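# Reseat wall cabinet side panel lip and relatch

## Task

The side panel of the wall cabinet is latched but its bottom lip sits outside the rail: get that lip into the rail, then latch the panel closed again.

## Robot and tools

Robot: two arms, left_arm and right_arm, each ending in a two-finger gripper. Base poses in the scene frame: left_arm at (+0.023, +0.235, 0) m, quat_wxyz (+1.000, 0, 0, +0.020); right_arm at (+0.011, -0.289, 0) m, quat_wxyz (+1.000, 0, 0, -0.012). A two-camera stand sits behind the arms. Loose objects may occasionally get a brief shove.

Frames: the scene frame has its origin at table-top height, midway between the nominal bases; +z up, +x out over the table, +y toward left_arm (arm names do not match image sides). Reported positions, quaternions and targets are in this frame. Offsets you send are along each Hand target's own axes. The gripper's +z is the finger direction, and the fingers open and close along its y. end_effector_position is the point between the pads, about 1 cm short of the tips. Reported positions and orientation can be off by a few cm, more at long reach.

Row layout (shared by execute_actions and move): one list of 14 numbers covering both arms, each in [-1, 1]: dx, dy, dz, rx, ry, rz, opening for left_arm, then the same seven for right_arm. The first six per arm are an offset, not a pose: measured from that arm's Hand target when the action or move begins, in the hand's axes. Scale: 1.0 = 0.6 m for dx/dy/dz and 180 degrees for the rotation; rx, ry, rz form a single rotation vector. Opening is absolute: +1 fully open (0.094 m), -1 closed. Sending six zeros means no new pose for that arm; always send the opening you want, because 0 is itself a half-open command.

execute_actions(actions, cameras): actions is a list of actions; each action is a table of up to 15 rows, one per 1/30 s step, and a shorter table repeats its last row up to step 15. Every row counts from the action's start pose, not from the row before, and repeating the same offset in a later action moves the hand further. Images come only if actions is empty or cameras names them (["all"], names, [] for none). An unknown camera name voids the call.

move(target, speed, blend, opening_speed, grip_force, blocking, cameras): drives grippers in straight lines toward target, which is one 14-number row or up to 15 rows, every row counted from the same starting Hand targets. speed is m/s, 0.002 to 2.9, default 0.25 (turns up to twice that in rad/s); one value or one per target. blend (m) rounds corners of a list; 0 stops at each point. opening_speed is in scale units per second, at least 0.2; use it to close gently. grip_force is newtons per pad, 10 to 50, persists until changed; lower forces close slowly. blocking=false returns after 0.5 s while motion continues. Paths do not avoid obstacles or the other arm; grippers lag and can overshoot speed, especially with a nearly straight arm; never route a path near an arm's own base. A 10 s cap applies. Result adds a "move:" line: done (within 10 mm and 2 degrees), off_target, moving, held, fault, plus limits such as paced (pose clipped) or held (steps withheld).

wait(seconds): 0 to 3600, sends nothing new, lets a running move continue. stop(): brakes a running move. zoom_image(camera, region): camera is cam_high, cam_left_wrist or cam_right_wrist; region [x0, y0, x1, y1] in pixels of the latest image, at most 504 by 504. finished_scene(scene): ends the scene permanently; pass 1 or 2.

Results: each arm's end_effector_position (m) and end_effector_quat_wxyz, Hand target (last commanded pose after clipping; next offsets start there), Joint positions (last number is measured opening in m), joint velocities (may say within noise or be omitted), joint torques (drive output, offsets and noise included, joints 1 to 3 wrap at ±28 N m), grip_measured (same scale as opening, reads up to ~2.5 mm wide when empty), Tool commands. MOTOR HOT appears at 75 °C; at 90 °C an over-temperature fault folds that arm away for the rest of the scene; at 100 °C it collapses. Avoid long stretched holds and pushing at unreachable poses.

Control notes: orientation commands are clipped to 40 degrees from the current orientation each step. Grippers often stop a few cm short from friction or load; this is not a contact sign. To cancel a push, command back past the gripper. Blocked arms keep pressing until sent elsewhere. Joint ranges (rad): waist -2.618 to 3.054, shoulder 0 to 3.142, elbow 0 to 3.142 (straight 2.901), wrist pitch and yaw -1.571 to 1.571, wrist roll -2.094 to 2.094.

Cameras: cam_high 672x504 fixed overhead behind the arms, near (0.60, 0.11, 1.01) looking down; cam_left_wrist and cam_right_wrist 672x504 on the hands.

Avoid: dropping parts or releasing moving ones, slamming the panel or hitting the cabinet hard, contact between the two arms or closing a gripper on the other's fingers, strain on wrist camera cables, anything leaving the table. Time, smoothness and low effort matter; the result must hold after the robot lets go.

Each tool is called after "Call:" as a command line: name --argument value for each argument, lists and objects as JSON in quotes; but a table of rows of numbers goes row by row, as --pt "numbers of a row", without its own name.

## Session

Call:
execute_actions --actions '[]'

Scene clock: 0.00 s.
left_arm: end_effector_position=(+0.3986, +0.2575, +0.1420) grip_measured=+1.000 end_effector_quat_wxyz=(+0.671, -0.046, +0.739, +0.032) | right_arm: end_effector_position=(+0.3988, -0.3035, +0.1511) grip_measured=+1.000 end_effector_quat_wxyz=(+0.685, +0.008, +0.728, -0.001)
Joint positions: left_arm=[-0.029 1.477 0.216 1.162 -0.098 -0.024 0.094] | right_arm=[-0.038 1.524 0.256 1.208 -0.048 0.006 0.094]
Joint velocities: within noise
Joint torques (N m): no reading
Heat: left arm: 35 °C; right arm: 31 °C.
Hand target: left_arm +0.4000, +0.2576, +0.1468; +0.676, -0.046, +0.735, +0.032 | right_arm +0.4004, -0.3035, +0.1591; +0.694, +0.007, +0.720, -0.002
Tool commands: left_gripper/opening=+1.0 right_gripper/opening=+1.0
camera_calibration:
cam_left_wrist: T_world_to_cam=[[0.10278, -0.99461, 0.01397, 0.21477], [-0.47384, -0.0613, -0.87848, 0.36977], [0.87459, 0.08367, -0.47758, -0.21312]] pos_world=[0.33953, 0.25411, 0.22005]
cam_right_wrist: T_world_to_cam=[[0.00543, -0.99998, 0.00244, -0.30335], [-0.46305, -0.00468, -0.88632, 0.35684], [0.88631, 0.00368, -0.46307, -0.19107]] pos_world=[0.33624, -0.30098, 0.22853]

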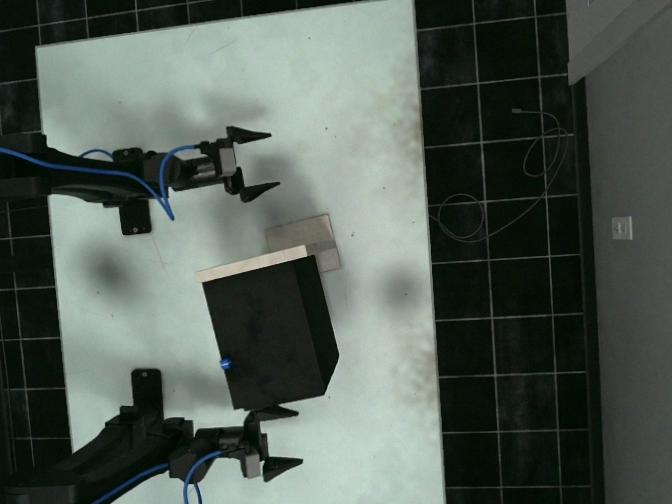

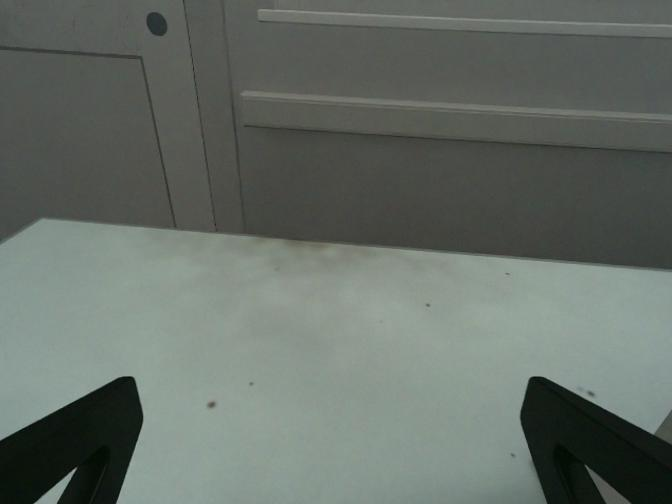

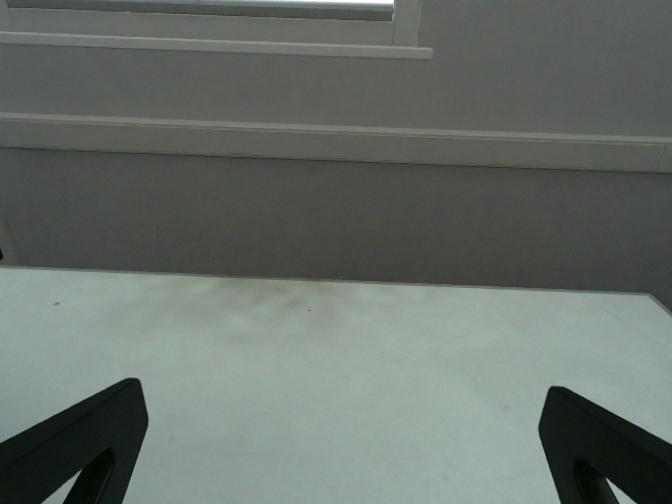

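Call:
move --pt "-0.1146 -0.0567 -0.0832 0.0245 0.0100 -0.1716 -0.3 -0.1636 0.0221 -0.1237 -0.0309 0.1050 -0.0131 -0.255" --pt "-0.1525 -0.1955 -0.2029 0.0559 0.0229 -0.3923 -0.3 -0.2700 0.0977 -0.1600 -0.0463 0.1574 -0.0196 -0.255" --pt "-0.1444 -0.3215 -0.2753 0.0699 0.0286 -0.4904 -0.3 -0.3400 0.1450 -0.1850 -0.0580 0.1973 -0.0245 -0.255" --pt "-0.1358 -0.4534 -0.2944 0.0699 0.0286 -0.4904 -0.3 -0.3769 0.1733 -0.1966 -0.0617 0.2099 -0.0261 -0.255" --speed 0.3 --blend '[0.03,0.03,0.03,0]' --grip_force '[50,30]' --cameras '["all"]'

Scene clock: 296.40 s.
left_arm: end_effector_position=(+0.2604, -0.0306, +0.2417) grip_measured=-0.297 end_effector_quat_wxyz=(+0.466, -0.476, +0.527, -0.528) | right_arm: end_effector_position=(+0.2920, -0.1998, +0.3791) grip_measured=-0.252 end_effector_quat_wxyz=(+0.407, -0.091, +0.908, +0.040)
Joint positions: left_arm=[-1.38 1.366 0.575 0.766 -1.227 -1.606 0.033] | right_arm=[0.418 1.23 1.778 -1.285 0.146 0.13 0.035]
Joint torques (N m): left_arm=[0.05 -3.81 9.39 1.84 -0.35 0.25] | right_arm=[0.69 -1.96 7.25 1.39 0.15 0.06]
Heat: left arm: 39 °C; right arm: 38 °C.
Hand target: left_arm +0.2619, -0.0300, +0.2472; +0.478, -0.478, +0.521, -0.522 | right_arm +0.2923, -0.1998, +0.3901; +0.421, -0.087, +0.902, +0.041
Off the commanded pose: left_arm 0.006 m, 2 deg | right_arm 0.011 m, 2 deg.
grip_force (N): 50, 30
move: off_target (right_arm)
cam_left_wrist: T_world_to_cam=[[0.00168, 0.00951, 0.99995, -0.24016], [-0.49226, -0.8704, 0.0091, 0.13962], [0.87045, -0.49225, 0.00322, -0.15328]] pos_world=[0.20256, 0.04836, 0.23937]
cam_right_wrist: T_world_to_cam=[[0.21979, -0.97554, -0.00161, -0.25574], [-0.8899, -0.19982, -0.41007, 0.41501], [0.39972, 0.09156, -0.91205, 0.33868]] pos_world=[0.29016, -0.19757, 0.47866]

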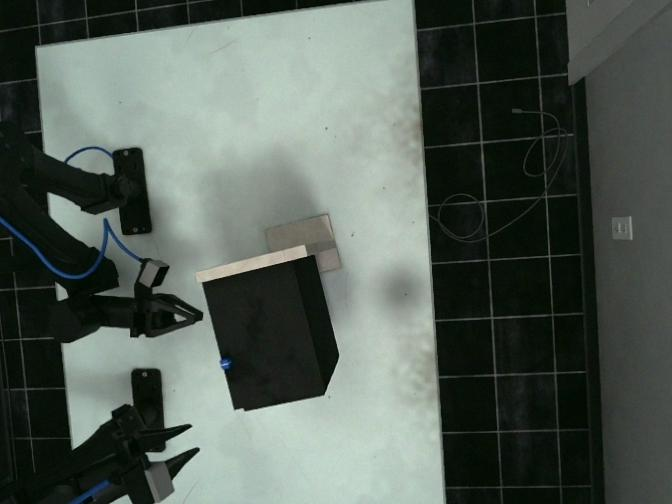

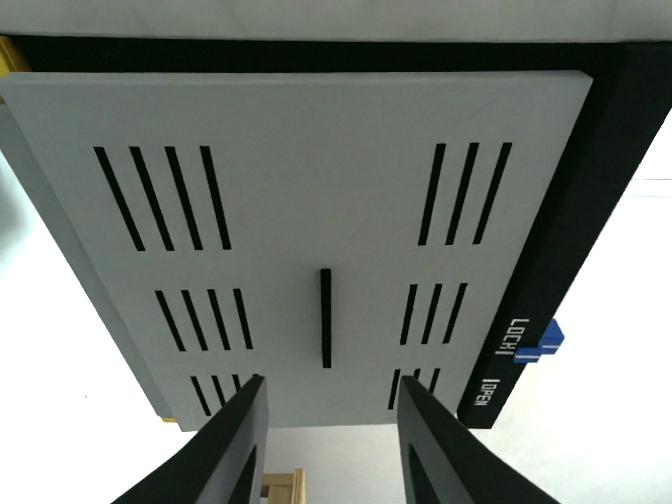

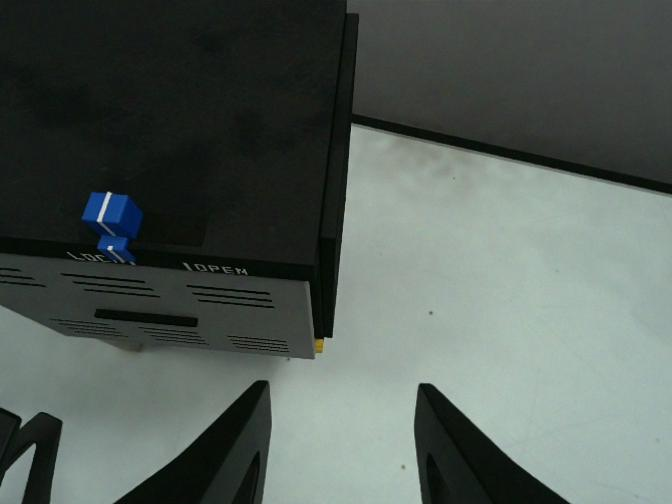

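Call:
move --pt "0.0368 0.0053 0.0669 0 0 0 -0.3 0 0 0 0 0 0 -0.255" --pt "0.0373 0.0062 0.1170 0 0 0 -0.3 0 0 0 0 0 0 -0.255" --speed '[0.12,0.06]' --blend '[0.01,0]' --cameras '["cam_left_wrist"]'

Scene clock: 397.67 s.
left_arm: end_effector_position=(+0.3241, -0.0564, +0.2366) grip_measured=-0.297 end_effector_quat_wxyz=(+0.470, -0.479, +0.526, -0.523) | right_arm: end_effector_position=(+0.2920, -0.1998, +0.3790) grip_measured=-0.252 end_effector_quat_wxyz=(+0.407, -0.091, +0.908, +0.040)
Joint positions: left_arm=[-1.194 1.573 0.733 0.818 -1.055 -1.596 0.033] | right_arm=[0.418 1.23 1.778 -1.285 0.146 0.13 0.035]
Joint torques (N m): left_arm=[1.16 -5.48 10.07 1.98 -0.05 0.24] | right_arm=[0.69 -1.96 7.27 1.39 0.15 0.05]
Heat: left arm: 38 °C; right arm: 35 °C.
Hand target: left_arm +0.3298, -0.0584, +0.2436; +0.478, -0.478, +0.521, -0.522 | right_arm +0.2923, -0.1998, +0.3901; +0.421, -0.087, +0.902, +0.041
Off the commanded pose: left_arm 0.009 m, 1 deg | right_arm 0.011 m, 2 deg.
grip_force (N): 50, 30
move: done
cam_left_wrist: T_world_to_cam=[[0.00343, 0.00382, 0.99999, -0.23586], [-0.4796, -0.87747, 0.00499, 0.1451], [0.87748, -0.47961, -0.00117, -0.22196]] pos_world=[0.26516, 0.02176, 0.23487]

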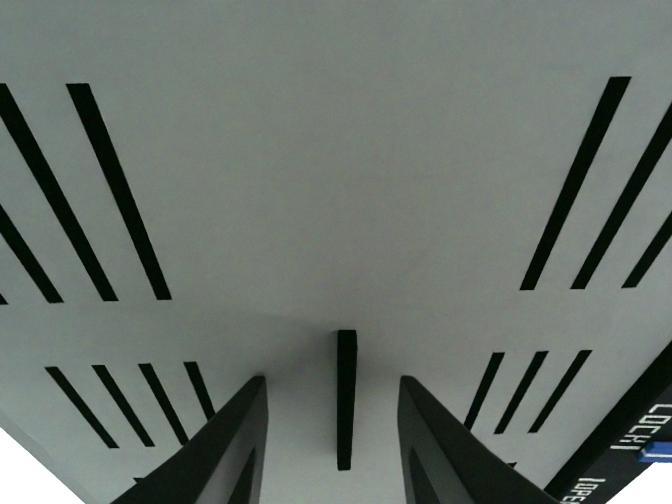

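Call:
move --target '[0.0017,-0.0083,0.0100,0,0,0,-0.3,0,0,0,0,0,0,-0.255]' --speed 0.04 --cameras '["cam_left_wrist"]'

Scene clock: 409.47 s.
left_arm: end_effector_position=(+0.3257, -0.0615, +0.2437) grip_measured=-0.297 end_effector_quat_wxyz=(+0.464, -0.476, +0.523, -0.533) | right_arm: end_effector_position=(+0.2920, -0.1998, +0.3790) grip_measured=-0.252 end_effector_quat_wxyz=(+0.407, -0.091, +0.908, +0.040)
Joint positions: left_arm=[-1.192 1.573 0.752 0.817 -1.036 -1.596 0.033] | right_arm=[0.418 1.23 1.778 -1.285 0.146 0.13 0.035]
Joint torques (N m): left_arm=[2.43 -5.29 10.61 1.76 -0.08 0.25] | right_arm=[0.69 -1.95 7.27 1.39 0.15 0.06]
Heat: left arm: 38 °C; right arm: 35 °C.
Hand target: left_arm +0.3358, -0.0599, +0.2485; +0.478, -0.478, +0.521, -0.522 | right_arm +0.2923, -0.1998, +0.3901; +0.421, -0.087, +0.902, +0.041
Off the commanded pose: left_arm 0.011 m, 2 deg | right_arm 0.011 m, 2 deg.
grip_force (N): 50, 30
move: off_target (left_arm)
cam_left_wrist: T_world_to_cam=[[-0.00389, 0.02139, 0.99976, -0.23945], [-0.49373, -0.86946, 0.01668, 0.14363], [0.86961, -0.49354, 0.01394, -0.22767]] pos_world=[0.26797, 0.01764, 0.24017]

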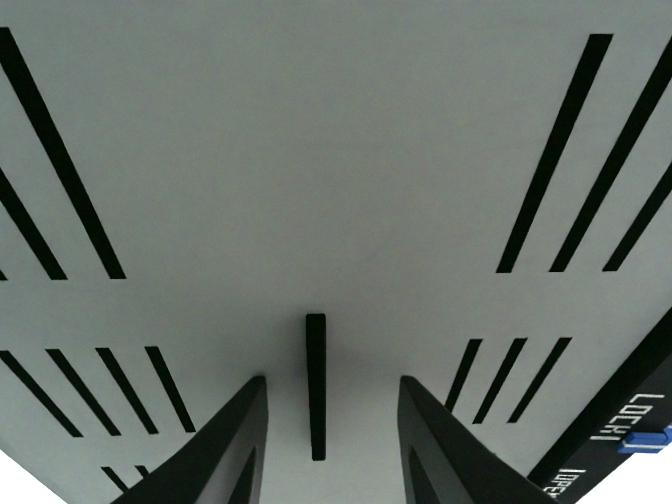

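Call:
move --target '[-0.0050,0.0050,-0.0040,0,0,0,-0.3,0,0,0,0,0,0,-0.255]' --speed 0.04 --cameras '["cam_left_wrist"]'

Scene clock: 429.23 s.
left_arm: end_effector_position=(+0.3257, -0.0615, +0.2437) grip_measured=-0.297 end_effector_quat_wxyz=(+0.464, -0.476, +0.523, -0.533) | right_arm: end_effector_position=(+0.2920, -0.1998, +0.3790) grip_measured=-0.252 end_effector_quat_wxyz=(+0.407, -0.091, +0.908, +0.040)
Joint positions: left_arm=[-1.192 1.573 0.752 0.817 -1.036 -1.596 0.033] | right_arm=[0.418 1.23 1.778 -1.285 0.146 0.13 0.035]
Joint torques (N m): left_arm=[2.28 -5.96 8.77 1.89 -0.1 0.24] | right_arm=[0.69 -1.96 7.25 1.39 0.15 0.05]
Heat: left arm: 38 °C; right arm: 35 °C.
Hand target: left_arm +0.3336, -0.0567, +0.2455; +0.478, -0.478, +0.521, -0.522 | right_arm +0.2923, -0.1998, +0.3901; +0.421, -0.087, +0.902, +0.041
Off the commanded pose: left_arm 0.009 m, 2 deg | right_arm 0.011 m, 2 deg.
grip_force (N): 50, 30
move: done
cam_left_wrist: T_world_to_cam=[[-0.00389, 0.02139, 0.99976, -0.23945], [-0.49373, -0.86946, 0.01668, 0.14363], [0.86961, -0.49354, 0.01394, -0.22767]] pos_world=[0.26797, 0.01764, 0.24017]

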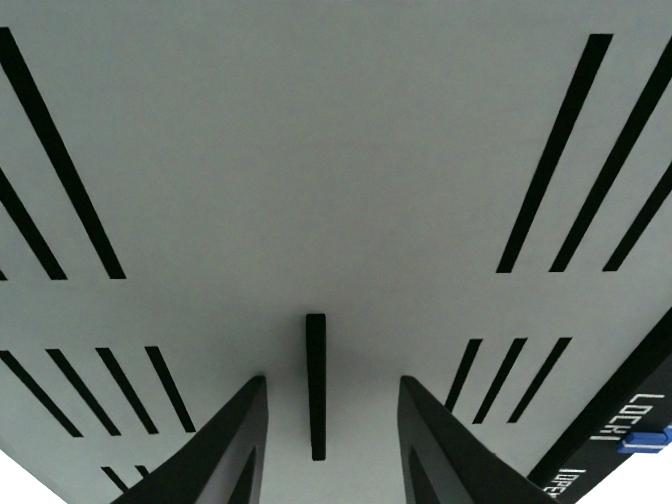

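Call:
move --pt "0 0.0080 -0.0300 0 0 0 -0.3 0 0 0 0 0 0 -0.255" --pt "0.0 -0.0005 -0.0040 0 0 0 -0.3 0 0 0 0 0 0 -0.255" --speed '[0.08,0.05]' --blend '[0,0]' --cameras '["cam_left_wrist"]'

Scene clock: 458.23 s.
left_arm: end_effector_position=(+0.3248, -0.0577, +0.2403) grip_measured=-0.297 end_effector_quat_wxyz=(+0.468, -0.479, +0.522, -0.528) | right_arm: end_effector_position=(+0.2920, -0.1998, +0.3790) grip_measured=-0.252 end_effector_quat_wxyz=(+0.407, -0.091, +0.908, +0.040)
Joint positions: left_arm=[-1.193 1.573 0.739 0.826 -1.051 -1.596 0.033] | right_arm=[0.418 1.23 1.778 -1.285 0.146 0.13 0.035]
Joint torques (N m): left_arm=[1.66 -6.2 9.52 1.79 -0.02 0.25] | right_arm=[0.69 -1.96 7.25 1.39 0.15 0.06]
Heat: left arm: 38 °C; right arm: 35 °C.
Hand target: left_arm +0.3312, -0.0565, +0.2459; +0.478, -0.478, +0.521, -0.522 | right_arm +0.2923, -0.1998, +0.3901; +0.421, -0.087, +0.902, +0.041
Off the commanded pose: left_arm 0.009 m, 1 deg | right_arm 0.011 m, 2 deg.
grip_force (N): 50, 30
move: done
cam_left_wrist: T_world_to_cam=[[-0.00245, 0.01674, 0.99986, -0.23683], [-0.48233, -0.87588, 0.01348, 0.14322], [0.87598, -0.48223, 0.01022, -0.22554]] pos_world=[0.26607, 0.02065, 0.23717]

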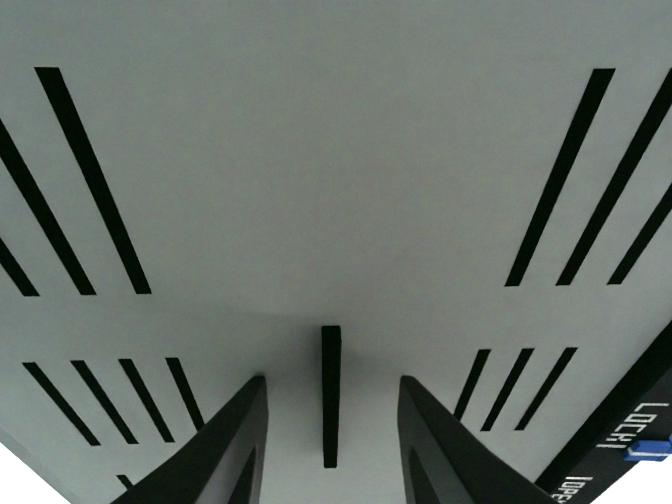

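Call:
move --target '[0,0,0,0,0,0,-1.0,0,0,0,0,0,0,-0.255]' --opening_speed 0.6 --cameras '["cam_left_wrist"]'

Scene clock: 466.03 s.
left_arm: end_effector_position=(+0.3253, -0.0586, +0.2401) grip_measured=-0.922 end_effector_quat_wxyz=(+0.466, -0.477, +0.524, -0.530) | right_arm: end_effector_position=(+0.2920, -0.1998, +0.3790) grip_measured=-0.252 end_effector_quat_wxyz=(+0.407, -0.091, +0.908, +0.040)
Joint positions: left_arm=[-1.19 1.573 0.739 0.825 -1.041 -1.596 0.004] | right_arm=[0.418 1.23 1.778 -1.285 0.146 0.13 0.035]
Joint torques (N m): left_arm=[1.43 -6.38 9.54 1.8 -0.11 0.22] | right_arm=[0.68 -1.95 7.25 1.39 0.16 0.05]
Heat: left arm: 37 °C; right arm: 35 °C.
Hand target: left_arm +0.3313, -0.0565, +0.2459; +0.478, -0.478, +0.521, -0.522 | right_arm +0.2923, -0.1998, +0.3901; +0.421, -0.087, +0.902, +0.041
Off the commanded pose: left_arm 0.008 m, 2 deg | right_arm 0.011 m, 2 deg.
grip_force (N): 50, 30
move: done
cam_left_wrist: T_world_to_cam=[[-0.00188, 0.01614, 0.99987, -0.23696], [-0.48863, -0.87239, 0.01316, 0.14505], [0.87249, -0.48855, 0.00953, -0.2256]] pos_world=[0.26726, 0.02015, 0.23717]

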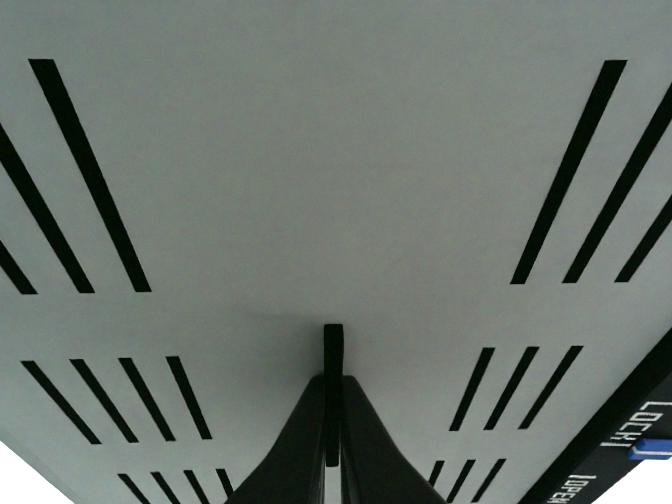

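Call:
move --target '[0,0,0,0,0,0,-1.0,-0.0319,0.1445,0.0694,0,0,0,-0.255]' --speed 0.15 --cameras '["cam_right_wrist"]'

Scene clock: 483.00 s.
left_arm: end_effector_position=(+0.3253, -0.0586, +0.2401) grip_measured=-0.923 end_effector_quat_wxyz=(+0.466, -0.477, +0.524, -0.530) | right_arm: end_effector_position=(+0.3164, -0.1074, +0.3641) grip_measured=-0.252 end_effector_quat_wxyz=(+0.402, -0.097, +0.910, +0.035)
Joint positions: left_arm=[-1.19 1.573 0.739 0.825 -1.041 -1.596 0.004] | right_arm=[0.75 1.451 1.878 -1.243 0.386 0.361 0.035]
Joint torques (N m): left_arm=[1.46 -6.39 9.54 1.8 -0.13 0.23] | right_arm=[0.59 -4.33 7.68 1.39 0.31 0.09]
Heat: left arm: 37 °C; right arm: 35 °C.
Hand target: left_arm +0.3313, -0.0565, +0.2459; +0.478, -0.478, +0.521, -0.522 | right_arm +0.3191, -0.1062, +0.3781; +0.421, -0.087, +0.902, +0.041
Off the commanded pose: left_arm 0.009 m, 2 deg | right_arm 0.014 m, 3 deg.
grip_force (N): 50, 30
move: off_target (right_arm)
cam_right_wrist: T_world_to_cam=[[0.22491, -0.97432, 0.0113, -0.17729], [-0.89297, -0.21074, -0.39774, 0.4443], [0.3899, 0.07936, -0.91743, 0.31047]] pos_world=[0.31557, -0.10374, 0.46355]

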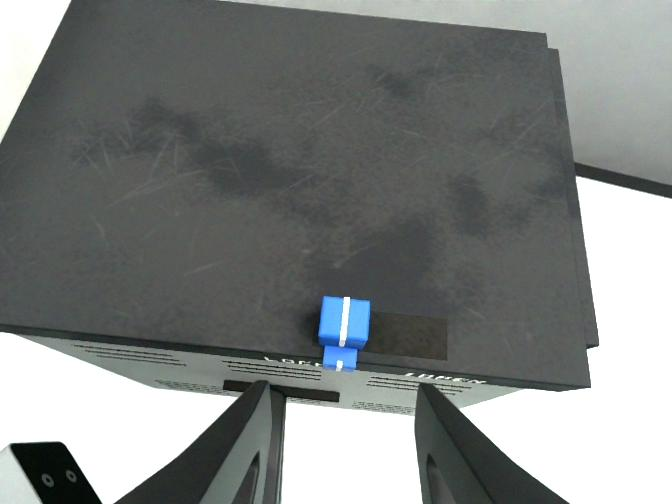

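Call:
move --target '[0,0,0,0,0,0,-1.0,-0.0140,0.0011,0.0374,0,0,0,-0.255]' --speed 0.08 --cameras '["cam_right_wrist"]'

Scene clock: 502.07 s.
left_arm: end_effector_position=(+0.3253, -0.0586, +0.2401) grip_measured=-0.923 end_effector_quat_wxyz=(+0.466, -0.477, +0.524, -0.530) | right_arm: end_effector_position=(+0.3366, -0.1028, +0.3567) grip_measured=-0.252 end_effector_quat_wxyz=(+0.404, -0.093, +0.910, +0.030)
Joint positions: left_arm=[-1.19 1.573 0.739 0.825 -1.041 -1.596 0.004] | right_arm=[0.719 1.496 1.878 -1.191 0.377 0.34 0.035]
Joint torques (N m): left_arm=[1.44 -6.3 9.54 1.81 -0.13 0.24] | right_arm=[-0.54 -4.97 7.43 1.47 0.09 -0.07]
Heat: left arm: 36 °C; right arm: 35 °C.
Hand target: left_arm +0.3313, -0.0565, +0.2459; +0.478, -0.478, +0.521, -0.522 | right_arm +0.3411, -0.1011, +0.3701; +0.421, -0.087, +0.902, +0.041
Off the commanded pose: left_arm 0.009 m, 2 deg | right_arm 0.014 m, 3 deg.
grip_force (N): 50, 30
move: off_target (right_arm)
cam_right_wrist: T_world_to_cam=[[0.21428, -0.97661, 0.0177, -0.17619], [-0.89373, -0.20334, -0.39987, 0.46223], [0.39412, 0.06986, -0.9164, 0.29277]] pos_world=[0.33547, -0.09853, 0.45625]

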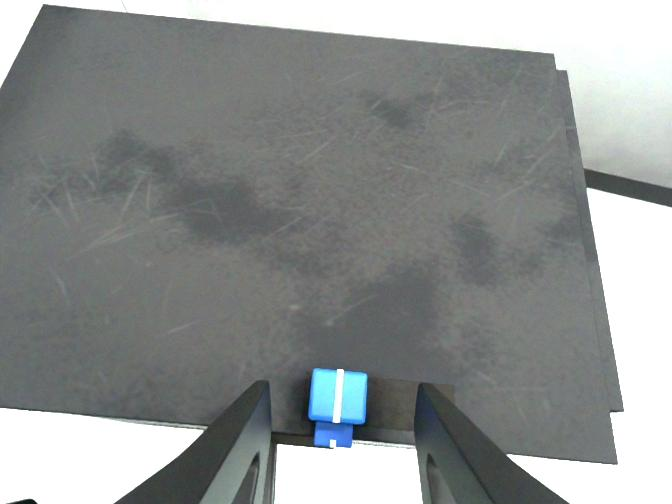

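Call:
move --target '[0,0,0,0,0,0,-1.0,-0.0006,0.0025,0.0253,0,0,0,-0.255]' --speed 0.06 --cameras '["cam_right_wrist"]'

Scene clock: 513.40 s.
left_arm: end_effector_position=(+0.3253, -0.0586, +0.2401) grip_measured=-0.923 end_effector_quat_wxyz=(+0.466, -0.477, +0.524, -0.530) | right_arm: end_effector_position=(+0.3480, -0.0989, +0.3604) grip_measured=-0.252 end_effector_quat_wxyz=(+0.417, -0.089, +0.904, +0.039)
Joint positions: left_arm=[-1.19 1.573 0.739 0.825 -1.041 -1.596 0.004] | right_arm=[0.702 1.509 1.878 -1.139 0.365 0.328 0.035]
Joint torques (N m): left_arm=[1.48 -6.28 9.63 1.81 -0.11 0.25] | right_arm=[-0.57 -4.83 4.97 1.55 0.07 -0.06]
Heat: left arm: 36 °C; right arm: 35 °C.
Hand target: left_arm +0.3313, -0.0565, +0.2459; +0.478, -0.478, +0.521, -0.522 | right_arm +0.3524, -0.0975, +0.3607; +0.421, -0.087, +0.902, +0.041
Off the commanded pose: left_arm 0.009 m, 2 deg | right_arm 0.005 m, 1 deg.
grip_force (N): 50, 30
move: done
cam_right_wrist: T_world_to_cam=[[0.21407, -0.97682, 0.00155, -0.16901], [-0.88266, -0.19412, -0.42806, 0.48179], [0.41844, 0.09026, -0.90375, 0.28035]] pos_world=[0.34412, -0.09687, 0.45986]

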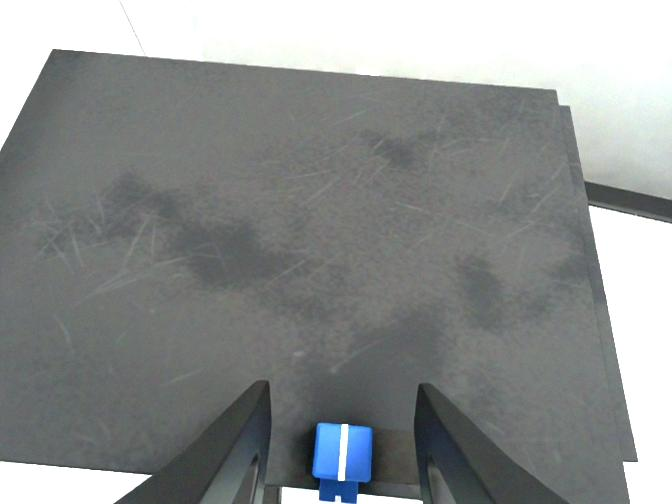

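Call:
move --target '[0,0,0,0,0,0,-1.0,0.0108,0,0.0091,0,0,0,-0.255]' --speed 0.04 --cameras '["cam_right_wrist"]'

Scene clock: 526.03 s.
left_arm: end_effector_position=(+0.3253, -0.0586, +0.2401) grip_measured=-0.923 end_effector_quat_wxyz=(+0.466, -0.477, +0.524, -0.530) | right_arm: end_effector_position=(+0.3518, -0.0956, +0.3485) grip_measured=-0.252 end_effector_quat_wxyz=(+0.413, -0.090, +0.906, +0.036)
Joint positions: left_arm=[-1.19 1.573 0.739 0.825 -1.041 -1.596 0.004] | right_arm=[0.702 1.509 1.83 -1.101 0.364 0.328 0.035]
Joint torques (N m): left_arm=[1.52 -6.27 9.57 1.8 -0.12 0.24] | right_arm=[-0.57 -6.6 4.25 1.5 0.08 -0.07]
Heat: left arm: 36 °C; right arm: 36 °C.
Hand target: left_arm +0.3313, -0.0565, +0.2459; +0.478, -0.478, +0.521, -0.522 | right_arm +0.3525, -0.0975, +0.3522; +0.421, -0.087, +0.902, +0.041
Off the commanded pose: left_arm 0.009 m, 2 deg | right_arm 0.004 m, 1 deg.
grip_force (N): 50, 30
move: done
cam_right_wrist: T_world_to_cam=[[0.21458, -0.97669, 0.0057, -0.1682], [-0.8861, -0.19713, -0.41948, 0.47873], [0.41082, 0.08496, -0.90775, 0.27131]] pos_world=[0.34884, -0.09296, 0.44806]

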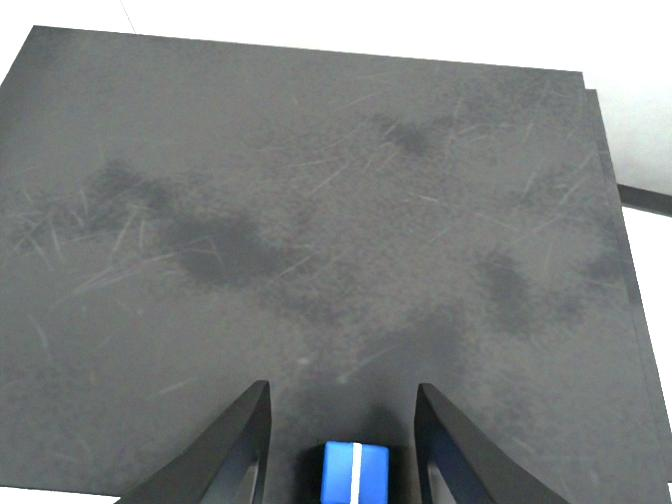

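Call:
execute_actions --actions '[]'

Scene clock: 564.77 s.
left_arm: end_effector_position=(+0.3253, -0.0586, +0.2401) grip_measured=-0.923 end_effector_quat_wxyz=(+0.466, -0.477, +0.524, -0.530) | right_arm: end_effector_position=(+0.3519, -0.0956, +0.3486) grip_measured=-0.252 end_effector_quat_wxyz=(+0.413, -0.090, +0.906, +0.036)
Joint positions: left_arm=[-1.19 1.573 0.739 0.825 -1.041 -1.596 0.004] | right_arm=[0.702 1.509 1.83 -1.101 0.364 0.328 0.035]
Joint velocities: within noise
Joint torques (N m): left_arm=[1.48 -6.32 9.57 1.79 -0.14 0.26] | right_arm=[-0.55 -6.58 4.22 1.52 0.09 -0.07]
Heat: left arm: 36 °C; right arm: 36 °C.
Hand target: left_arm +0.3313, -0.0565, +0.2459; +0.478, -0.478, +0.521, -0.522 | right_arm +0.3525, -0.0976, +0.3522; +0.421, -0.087, +0.902, +0.041
Tool commands: left_gripper/opening=-1.0 right_gripper/opening=-0.255
Off the commanded pose: left_arm 0.009 m, 2 deg | right_arm 0.004 m, 1 deg.
grip_force (N): 50, 30
camera_calibration:
cam_left_wrist: T_world_to_cam=[[-0.00188, 0.01614, 0.99987, -0.23696], [-0.48863, -0.87239, 0.01316, 0.14505], [0.87249, -0.48855, 0.00953, -0.2256]] pos_world=[0.26726, 0.02015, 0.23717]
cam_right_wrist: T_world_to_cam=[[0.21461, -0.97669, 0.00546, -0.1681], [-0.88595, -0.19702, -0.41985, 0.47886], [0.41114, 0.08526, -0.90758, 0.27115]] pos_world=[0.34884, -0.09296, 0.44806]

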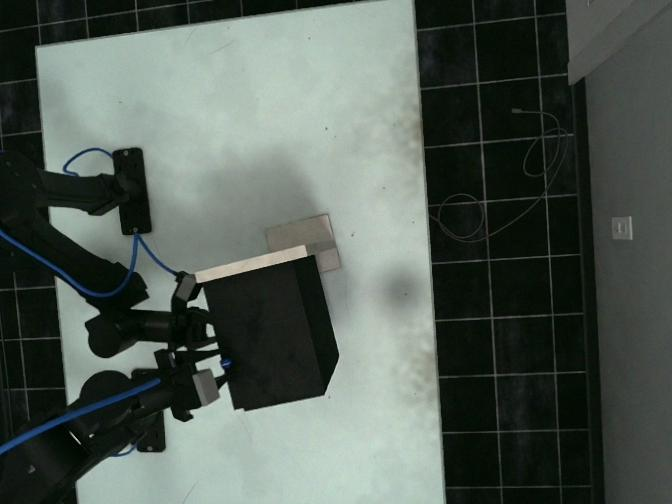

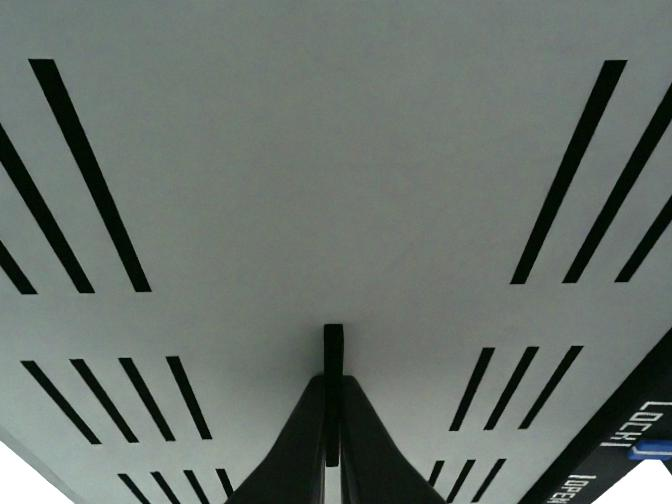

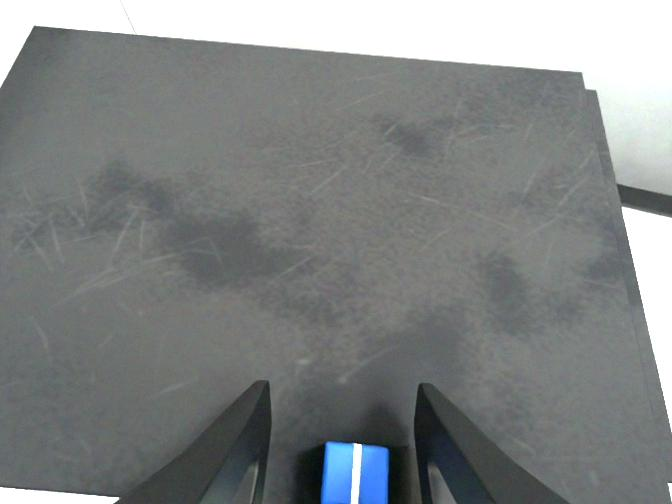

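Call:
move --target '[0, 0, 0, 0, 0, 0, -1.0, 0.0050, -0.0080, -0.0020, 0, 0, 0, -0.255]' --speed 0.05 --cameras '["cam_right_wrist"]'

Scene clock: 578.87 s.
left_arm: end_effector_position=(+0.3253, -0.0586, +0.2401) grip_measured=-0.923 end_effector_quat_wxyz=(+0.466, -0.477, +0.524, -0.530) | right_arm: end_effector_position=(+0.3532, -0.0981, +0.3438) grip_measured=-0.252 end_effector_quat_wxyz=(+0.410, -0.090, +0.907, +0.035)
Joint positions: left_arm=[-1.19 1.573 0.739 0.825 -1.041 -1.596 0.004] | right_arm=[0.692 1.502 1.806 -1.087 0.358 0.32 0.035]
Joint torques (N m): left_arm=[1.44 -6.3 9.55 1.81 -0.14 0.24] | right_arm=[-0.65 -7.65 4.18 1.45 0.06 -0.07]
Heat: left arm: 36 °C; right arm: 36 °C.
Hand target: left_arm +0.3313, -0.0565, +0.2459; +0.478, -0.478, +0.521, -0.522 | right_arm +0.3506, -0.1027, +0.3507; +0.421, -0.087, +0.902, +0.041
Off the commanded pose: left_arm 0.009 m, 2 deg | right_arm 0.009 m, 2 deg.
grip_force (N): 50, 30
move: done
cam_right_wrist: T_world_to_cam=[[0.21381, -0.97684, 0.00881, -0.17173], [-0.88808, -0.19813, -0.41479, 0.47643], [0.40693, 0.08086, -0.90987, 0.2683]] pos_world=[0.35065, -0.09505, 0.44326]

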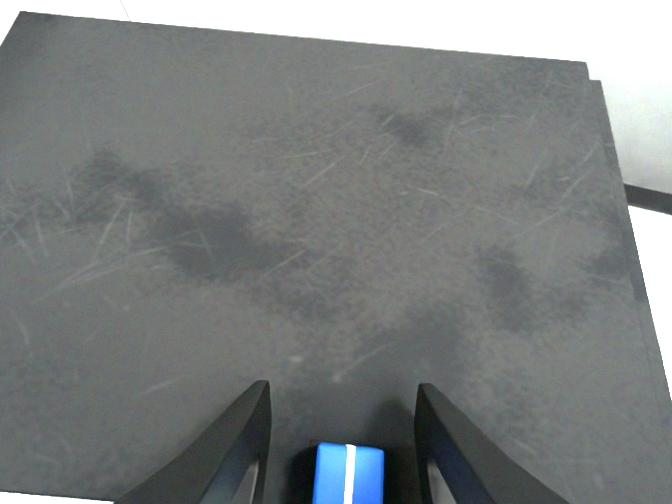

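Call:
move --target '[0, 0, 0, 0, 0, 0, -1.0, 0.0005, -0.0050, -0.0080, 0, 0, 0, -0.255]' --speed 0.05 --cameras '["cam_right_wrist"]'

Scene clock: 592.83 s.
left_arm: end_effector_position=(+0.3253, -0.0586, +0.2401) grip_measured=-0.923 end_effector_quat_wxyz=(+0.466, -0.477, +0.524, -0.530) | right_arm: end_effector_position=(+0.3516, -0.1007, +0.3479) grip_measured=-0.252 end_effector_quat_wxyz=(+0.414, -0.089, +0.905, +0.037)
Joint positions: left_arm=[-1.19 1.573 0.739 0.825 -1.041 -1.596 0.004] | right_arm=[0.688 1.49 1.805 -1.087 0.355 0.317 0.035]
Joint torques (N m): left_arm=[1.44 -6.37 9.61 1.79 -0.11 0.26] | right_arm=[-0.61 -7.62 4.21 1.33 0.04 -0.08]
Heat: left arm: 36 °C; right arm: 36 °C.
Hand target: left_arm +0.3313, -0.0565, +0.2459; +0.478, -0.478, +0.521, -0.522 | right_arm +0.3474, -0.1064, +0.3534; +0.421, -0.087, +0.902, +0.041
Off the commanded pose: left_arm 0.009 m, 2 deg | right_arm 0.009 m, 1 deg.
grip_force (N): 50, 30
move: done
cam_right_wrist: T_world_to_cam=[[0.21431, -0.97676, 0.00406, -0.17243], [-0.8845, -0.19583, -0.42346, 0.4782], [0.41441, 0.08716, -0.90591, 0.26952]] pos_world=[0.34823, -0.09826, 0.44736]

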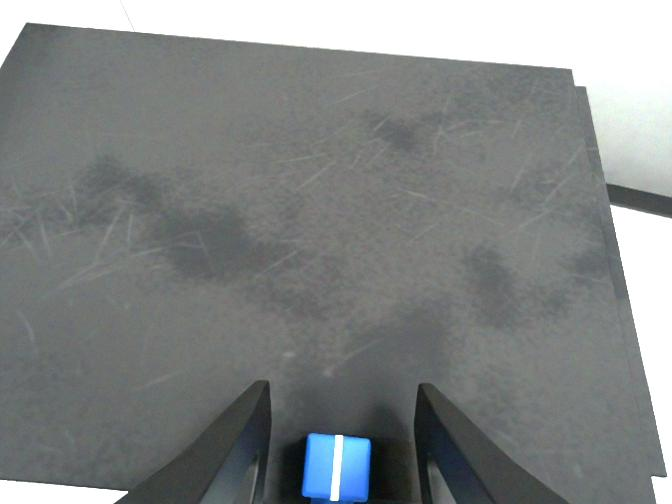

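Call:
move --target '[0, 0, 0, 0, 0, 0, -1.0, 0.0060, 0.0017, -0.0065, 0, 0, 0, -0.255]' --speed 0.05 --cameras '["cam_right_wrist"]'

Scene clock: 614.73 s.
left_arm: end_effector_position=(+0.3253, -0.0586, +0.2401) grip_measured=-0.923 end_effector_quat_wxyz=(+0.466, -0.477, +0.524, -0.530) | right_arm: end_effector_position=(+0.3482, -0.1033, +0.3483) grip_measured=-0.252 end_effector_quat_wxyz=(+0.414, -0.089, +0.905, +0.037)
Joint positions: left_arm=[-1.19 1.573 0.739 0.825 -1.041 -1.596 0.004] | right_arm=[0.688 1.475 1.794 -1.09 0.354 0.317 0.035]
Joint torques (N m): left_arm=[1.48 -6.31 9.5 1.83 -0.12 0.24] | right_arm=[0.55 -7.6 4.16 1.34 0.15 0.04]
Heat: left arm: 36 °C; right arm: 35 °C.
Hand target: left_arm +0.3313, -0.0565, +0.2459; +0.478, -0.478, +0.521, -0.522 | right_arm +0.3420, -0.1064, +0.3534; +0.421, -0.087, +0.902, +0.041
Off the commanded pose: left_arm 0.009 m, 2 deg | right_arm 0.008 m, 1 deg.
grip_force (N): 50, 30
move: done
cam_right_wrist: T_world_to_cam=[[0.21453, -0.97671, 0.0038, -0.17419], [-0.88453, -0.19593, -0.42335, 0.47485], [0.41423, 0.08746, -0.90596, 0.27173]] pos_world=[0.34483, -0.10086, 0.44786]

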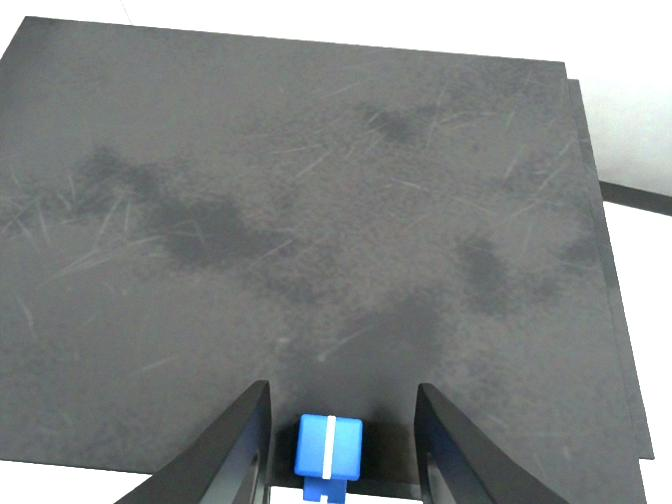

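Call:
move --target '[0, 0, 0, 0, 0, 0, -1.0, 0, 0, 0, 0, 0, 0, -0.78]' --opening_speed 0.5 --grip_force '[50, 30]' --cameras '["cam_right_wrist"]'

Scene clock: 627.97 s.
left_arm: end_effector_position=(+0.3253, -0.0586, +0.2401) grip_measured=-0.924 end_effector_quat_wxyz=(+0.466, -0.477, +0.524, -0.530) | right_arm: end_effector_position=(+0.3472, -0.1010, +0.3481) grip_measured=-0.688 end_effector_quat_wxyz=(+0.413, -0.088, +0.905, +0.043)
Joint positions: left_arm=[-1.19 1.573 0.739 0.825 -1.041 -1.596 0.004] | right_arm=[0.691 1.475 1.794 -1.09 0.347 0.326 0.015]
Joint torques (N m): left_arm=[1.46 -6.37 9.5 1.79 -0.13 0.24] | right_arm=[0.28 -7.41 4.19 1.33 0.23 -0.06]
Heat: left arm: 36 °C; right arm: 35 °C.
Hand target: left_arm +0.3313, -0.0565, +0.2459; +0.478, -0.478, +0.521, -0.522 | right_arm +0.3420, -0.1065, +0.3534; +0.421, -0.087, +0.902, +0.041
Off the commanded pose: left_arm 0.009 m, 2 deg | right_arm 0.009 m, 1 deg.
grip_force (N): 50, 30
move: done
cam_right_wrist: T_world_to_cam=[[0.21698, -0.97615, -0.00759, -0.1686], [-0.88576, -0.19361, -0.42182, 0.47441], [0.41029, 0.09825, -0.90665, 0.27434]] pos_world=[0.34424, -0.09968, 0.44757]

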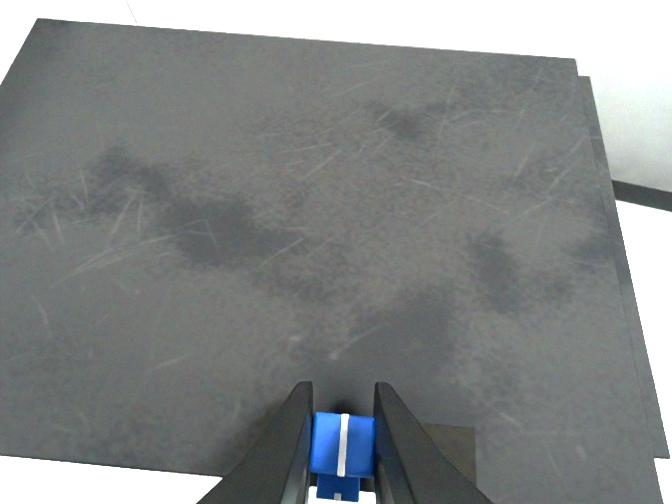

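Call:
move --target '[0, 0, 0, 0, 0, 0, -1.0, 0, -0.0583, 0, 0, 0, 0, -0.78]' --speed 0.05 --cameras '["cam_right_wrist"]'

Scene clock: 639.47 s.
left_arm: end_effector_position=(+0.3255, -0.0599, +0.2401) grip_measured=-0.924 end_effector_quat_wxyz=(+0.465, -0.475, +0.526, -0.531) | right_arm: end_effector_position=(+0.3498, -0.1175, +0.3473) grip_measured=-0.688 end_effector_quat_wxyz=(+0.409, -0.100, +0.905, +0.066)
Joint positions: left_arm=[-1.189 1.573 0.739 0.825 -1.032 -1.593 0.004] | right_arm=[0.597 1.427 1.744 -1.057 0.227 0.254 0.015]
Joint torques (N m): left_arm=[1.33 -6.3 9.55 1.8 -0.23 0.21] | right_arm=[-2.86 -7.62 4.18 1.27 0.42 -0.25]
Heat: left arm: 37 °C; right arm: 35 °C.
Hand target: left_arm +0.3312, -0.0565, +0.2459; +0.478, -0.478, +0.521, -0.522 | right_arm +0.3487, -0.1408, +0.3532; +0.421, -0.087, +0.902, +0.041
Off the commanded pose: left_arm 0.009 m, 2 deg | right_arm 0.024 m, 4 deg.
grip_force (N): 50, 30
move: off_target (right_arm)
cam_right_wrist: T_world_to_cam=[[0.25636, -0.96572, -0.04082, -0.18628], [-0.88163, -0.21631, -0.41945, 0.46827], [0.39624, 0.14352, -0.90686, 0.28459]] pos_world=[0.34783, -0.11945, 0.44689]

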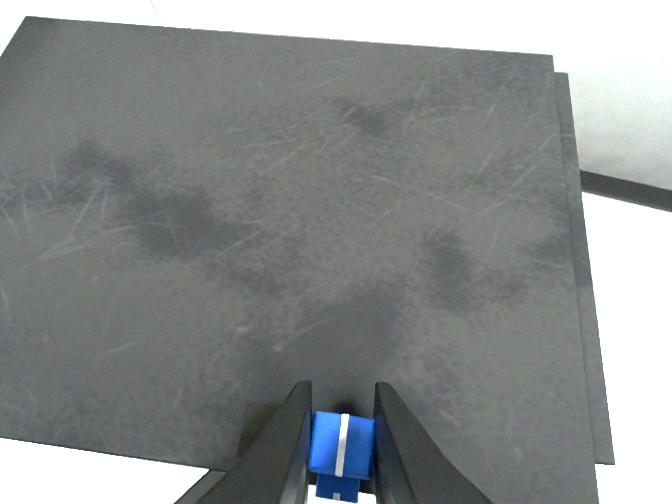

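Call:
move --target '[0, 0, 0, 0, 0, 0, -1.0, 0, -0.0267, 0, 0, 0, 0, -0.78]' --speed 0.05 --cameras '["cam_right_wrist"]'

Scene clock: 646.77 s.
left_arm: end_effector_position=(+0.3255, -0.0599, +0.2378) grip_measured=-0.924 end_effector_quat_wxyz=(+0.466, -0.473, +0.531, -0.526) | right_arm: end_effector_position=(+0.3511, -0.1254, +0.3470) grip_measured=-0.688 end_effector_quat_wxyz=(+0.405, -0.108, +0.904, +0.080)
Joint positions: left_arm=[-1.189 1.573 0.739 0.811 -1.032 -1.593 0.004] | right_arm=[0.543 1.409 1.727 -1.048 0.155 0.213 0.015]
Joint torques (N m): left_arm=[1.32 -6.42 9.65 1.96 -0.23 0.2] | right_arm=[-3.88 -7.68 4.25 1.24 0.67 -0.3]
Heat: left arm: 37 °C; right arm: 35 °C.
Hand target: left_arm +0.3312, -0.0565, +0.2459; +0.478, -0.478, +0.521, -0.522 | right_arm +0.3517, -0.1565, +0.3532; +0.421, -0.087, +0.902, +0.041
Off the commanded pose: left_arm 0.011 m, 2 deg | right_arm 0.032 m, 5 deg.
grip_force (N): 50, 30
move: off_target (right_arm)
cam_right_wrist: T_world_to_cam=[[0.28133, -0.95772, -0.06015, -0.19534], [-0.87911, -0.23209, -0.41628, 0.4636], [0.38472, 0.16999, -0.90724, 0.29239]] pos_world=[0.35003, -0.12918, 0.4465]

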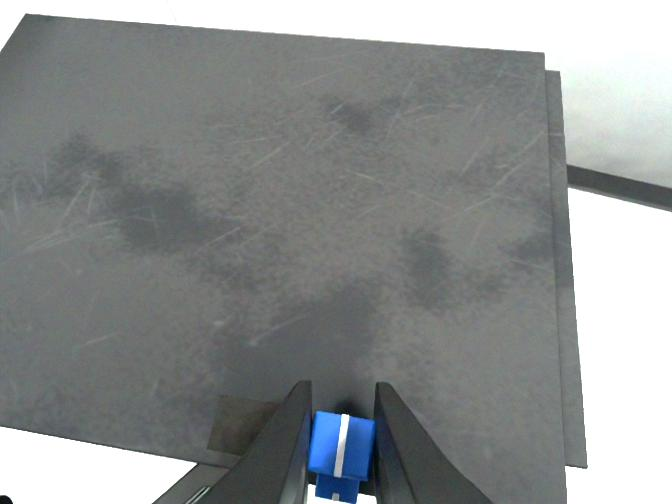

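Call:
move --target '[0, 0, 0, 0, 0, 0, -1.0, 0, -0.0167, 0, 0, 0, 0, -0.78]' --speed 0.05

Call:
move --target '[0, 0, 0, 0, 0, 0, -1.0, 0, 0.0, 0, 0, 0, 0, -0.50]' --speed 0.05 --cameras '["cam_right_wrist", "cam_left_wrist"]'

Scene clock: 657.97 s.
left_arm: end_effector_position=(+0.3255, -0.0599, +0.2378) grip_measured=-0.924 end_effector_quat_wxyz=(+0.466, -0.473, +0.531, -0.526) | right_arm: end_effector_position=(+0.3512, -0.1257, +0.3469) grip_measured=-0.687 end_effector_quat_wxyz=(+0.402, -0.118, +0.903, +0.096)
Joint positions: left_arm=[-1.189 1.573 0.739 0.811 -1.032 -1.593 0.004] | right_arm=[0.515 1.403 1.72 -1.04 0.097 0.189 0.015]
Joint torques (N m): left_arm=[1.37 -6.43 9.61 1.94 -0.26 0.2] | right_arm=[-4.75 -8.08 4.37 1.22 0.87 -0.34]
Heat: left arm: 37 °C; right arm: 35 °C.
Hand target: left_arm +0.3312, -0.0565, +0.2459; +0.478, -0.478, +0.521, -0.522 | right_arm +0.3537, -0.1663, +0.3532; +0.421, -0.087, +0.902, +0.041
Off the commanded pose: left_arm 0.011 m, 2 deg | right_arm 0.041 m, 7 deg.
grip_force (N): 50, 30
move: off_target (right_arm)

Scene clock: 658.53 s.
left_arm: end_effector_position=(+0.3255, -0.0599, +0.2378) grip_measured=-0.924 end_effector_quat_wxyz=(+0.466, -0.473, +0.531, -0.526) | right_arm: end_effector_position=(+0.3524, -0.1281, +0.3468) grip_measured=-0.502 end_effector_quat_wxyz=(+0.402, -0.122, +0.903, +0.094)
Joint positions: left_arm=[-1.189 1.573 0.739 0.811 -1.032 -1.593 0.004] | right_arm=[0.503 1.403 1.72 -1.04 0.087 0.173 0.023]
Joint torques (N m): left_arm=[1.25 -6.38 9.52 1.96 -0.24 0.24] | right_arm=[-3.88 -7.9 4.27 1.19 0.99 -0.16]
Heat: left arm: 37 °C; right arm: 35 °C.
Hand target: left_arm +0.3312, -0.0565, +0.2459; +0.478, -0.478, +0.521, -0.522 | right_arm +0.3537, -0.1663, +0.3532; +0.421, -0.087, +0.902, +0.041
Off the commanded pose: left_arm 0.011 m, 2 deg | right_arm 0.039 m, 8 deg.
grip_force (N): 50, 30
move: done
cam_left_wrist: T_world_to_cam=[[0.00374, 0.00068, 0.99999, -0.23728], [-0.49564, -0.86852, 0.00245, 0.14905], [0.86852, -0.49565, -0.00291, -0.22243]] pos_world=[0.26795, 0.01937, 0.23627]
cam_right_wrist: T_world_to_cam=[[0.31646, -0.94566, -0.07475, -0.20411], [-0.87212, -0.25905, -0.41509, 0.45769], [0.37317, 0.19655, -0.9067, 0.29942]] pos_world=[0.35202, -0.13331, 0.44621]
Images, in order (width x height): cam_left_wrist 672x504, cam_right_wrist 672x504.

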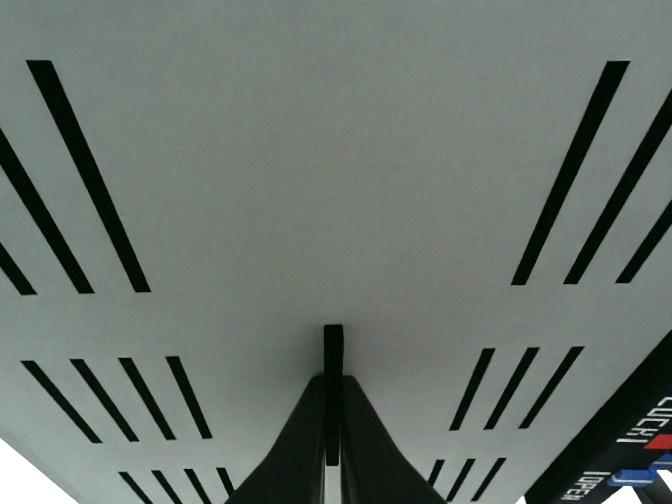

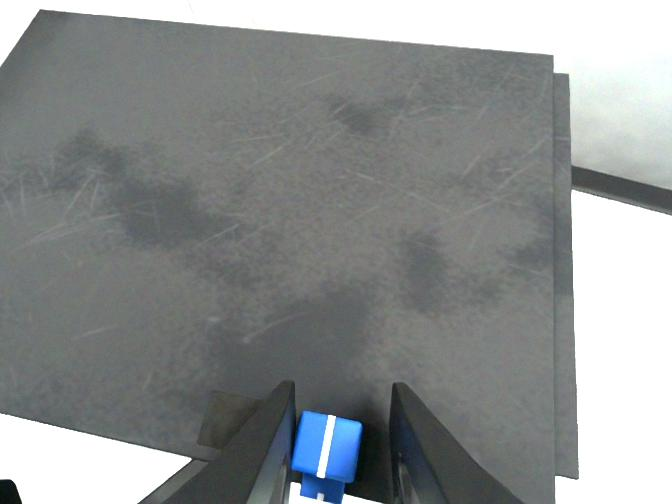

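Call:
move --pt "0 0 0 0 0 0 -1.0 0 0.058 0 0 0 0 -0.255" --pt "0 0 0 0 0 0 -1.0 0 0.058 -0.10 0 0 0 -0.255" --speed 0.08 --cameras '["cam_right_wrist"]'

Scene clock: 672.40 s.
left_arm: end_effector_position=(+0.3255, -0.0599, +0.2378) grip_measured=-0.924 end_effector_quat_wxyz=(+0.466, -0.473, +0.531, -0.526) | right_arm: end_effector_position=(+0.3050, -0.1381, +0.3752) grip_measured=-0.258 end_effector_quat_wxyz=(+0.401, -0.095, +0.911, +0.034)
Joint positions: left_arm=[-1.189 1.573 0.739 0.811 -1.032 -1.593 0.004] | right_arm=[0.675 1.384 1.881 -1.296 0.335 0.307 0.035]
Joint torques (N m): left_arm=[1.36 -6.38 9.57 1.95 -0.25 0.22] | right_arm=[0.69 -4.78 7.42 1.24 0.26 0.06]
Heat: left arm: 37 °C; right arm: 34 °C.
Hand target: left_arm +0.3312, -0.0565, +0.2459; +0.478, -0.478, +0.521, -0.522 | right_arm +0.3019, -0.1410, +0.3919; +0.421, -0.087, +0.902, +0.041
Off the commanded pose: left_arm 0.011 m, 2 deg | right_arm 0.017 m, 3 deg.
grip_force (N): 50, 30
move: off_target (right_arm)
cam_right_wrist: T_world_to_cam=[[0.22283, -0.9748, 0.01045, -0.20386], [-0.89466, -0.20874, -0.39498, 0.43186], [0.38721, 0.07866, -0.91863, 0.3288]] pos_world=[0.30448, -0.13444, 0.47475]

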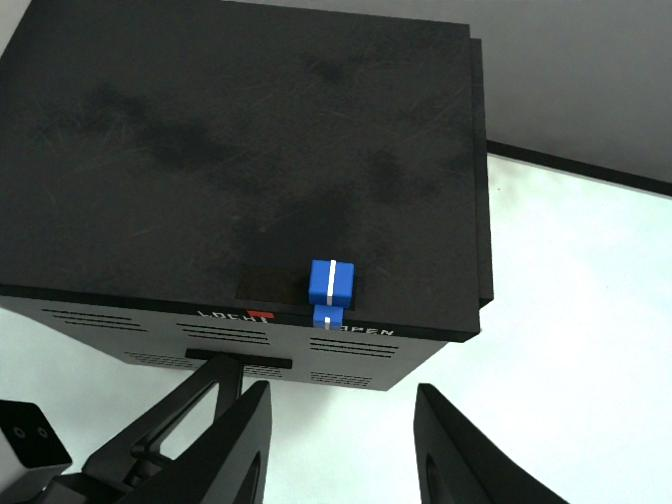

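Call:
move --pt "0 0 0 0 0 0 -1.0 0.0245 -0.0931 -0.0246 0 0 0 -0.255" --pt "0 0 0 0 0 0 -1.0 0.1845 -0.2067 0.0702 -0.2294 0.0545 0.1921 -0.255" --pt "0 0 0 0 0 0 -1.0 0.2046 -0.1932 0.1622 -0.3824 0.0909 0.3202 -0.255" --speed 0.15 --blend '[0.02, 0.02, 0]' --cameras '["cam_right_wrist", "cam_high"]'

Scene clock: 714.23 s.
left_arm: end_effector_position=(+0.3255, -0.0599, +0.2378) grip_measured=-0.924 end_effector_quat_wxyz=(+0.466, -0.473, +0.531, -0.526) | right_arm: end_effector_position=(+0.3189, -0.2573, +0.2338) grip_measured=-0.258 end_effector_quat_wxyz=(+0.153, +0.163, +0.728, +0.648)
Joint positions: left_arm=[-1.189 1.573 0.739 0.811 -1.032 -1.593 0.004] | right_arm=[-0.493 1.7 1.2 -1.577 -1.44 -0.521 0.035]
Joint torques (N m): left_arm=[1.32 -6.49 9.51 1.94 -0.24 0.19] | right_arm=[0.73 -5.85 3.54 -0.49 -0.68 -0.2]
Heat: left arm: 37 °C; right arm: 35 °C.
Hand target: left_arm +0.3312, -0.0565, +0.2459; +0.478, -0.478, +0.521, -0.522 | right_arm +0.3199, -0.2555, +0.2351; +0.113, +0.114, +0.702, +0.694
Off the commanded pose: left_arm 0.011 m, 2 deg | right_arm 0.002 m, 9 deg.
joint sent to its limit (right arm) — joint 4 (wrist pitch), lower limit. The joint targets are off in orientation, not in position.
grip_force (N): 50, 30
move: off_target (right_arm)
cam_right_wrist: T_world_to_cam=[[-0.02053, -0.09669, -0.9951, 0.21693], [-0.99939, 0.03016, 0.01768, 0.36202], [0.0283, 0.99486, -0.09725, 0.36091]] pos_world=[0.35604, -0.349, 0.24457]
Images, in order (width x height): cam_high 672x504, cam_right_wrist 672x504.

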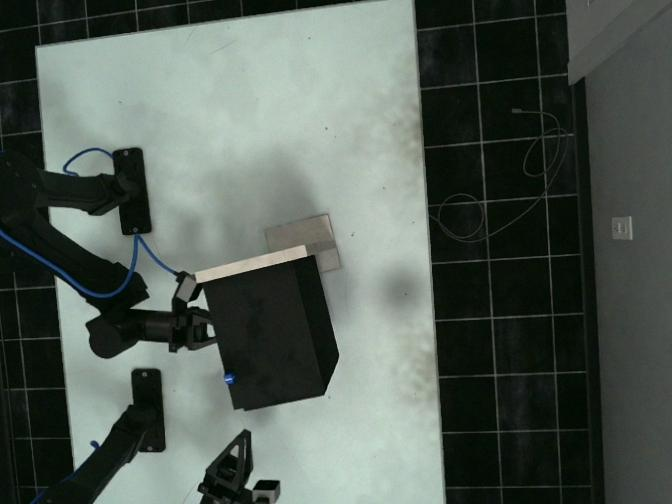

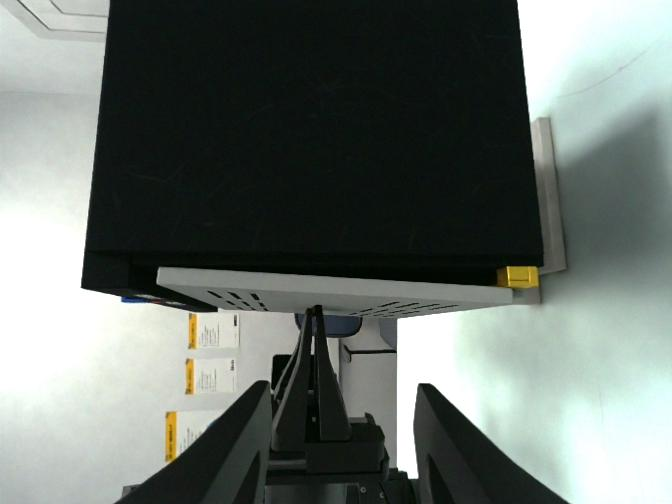

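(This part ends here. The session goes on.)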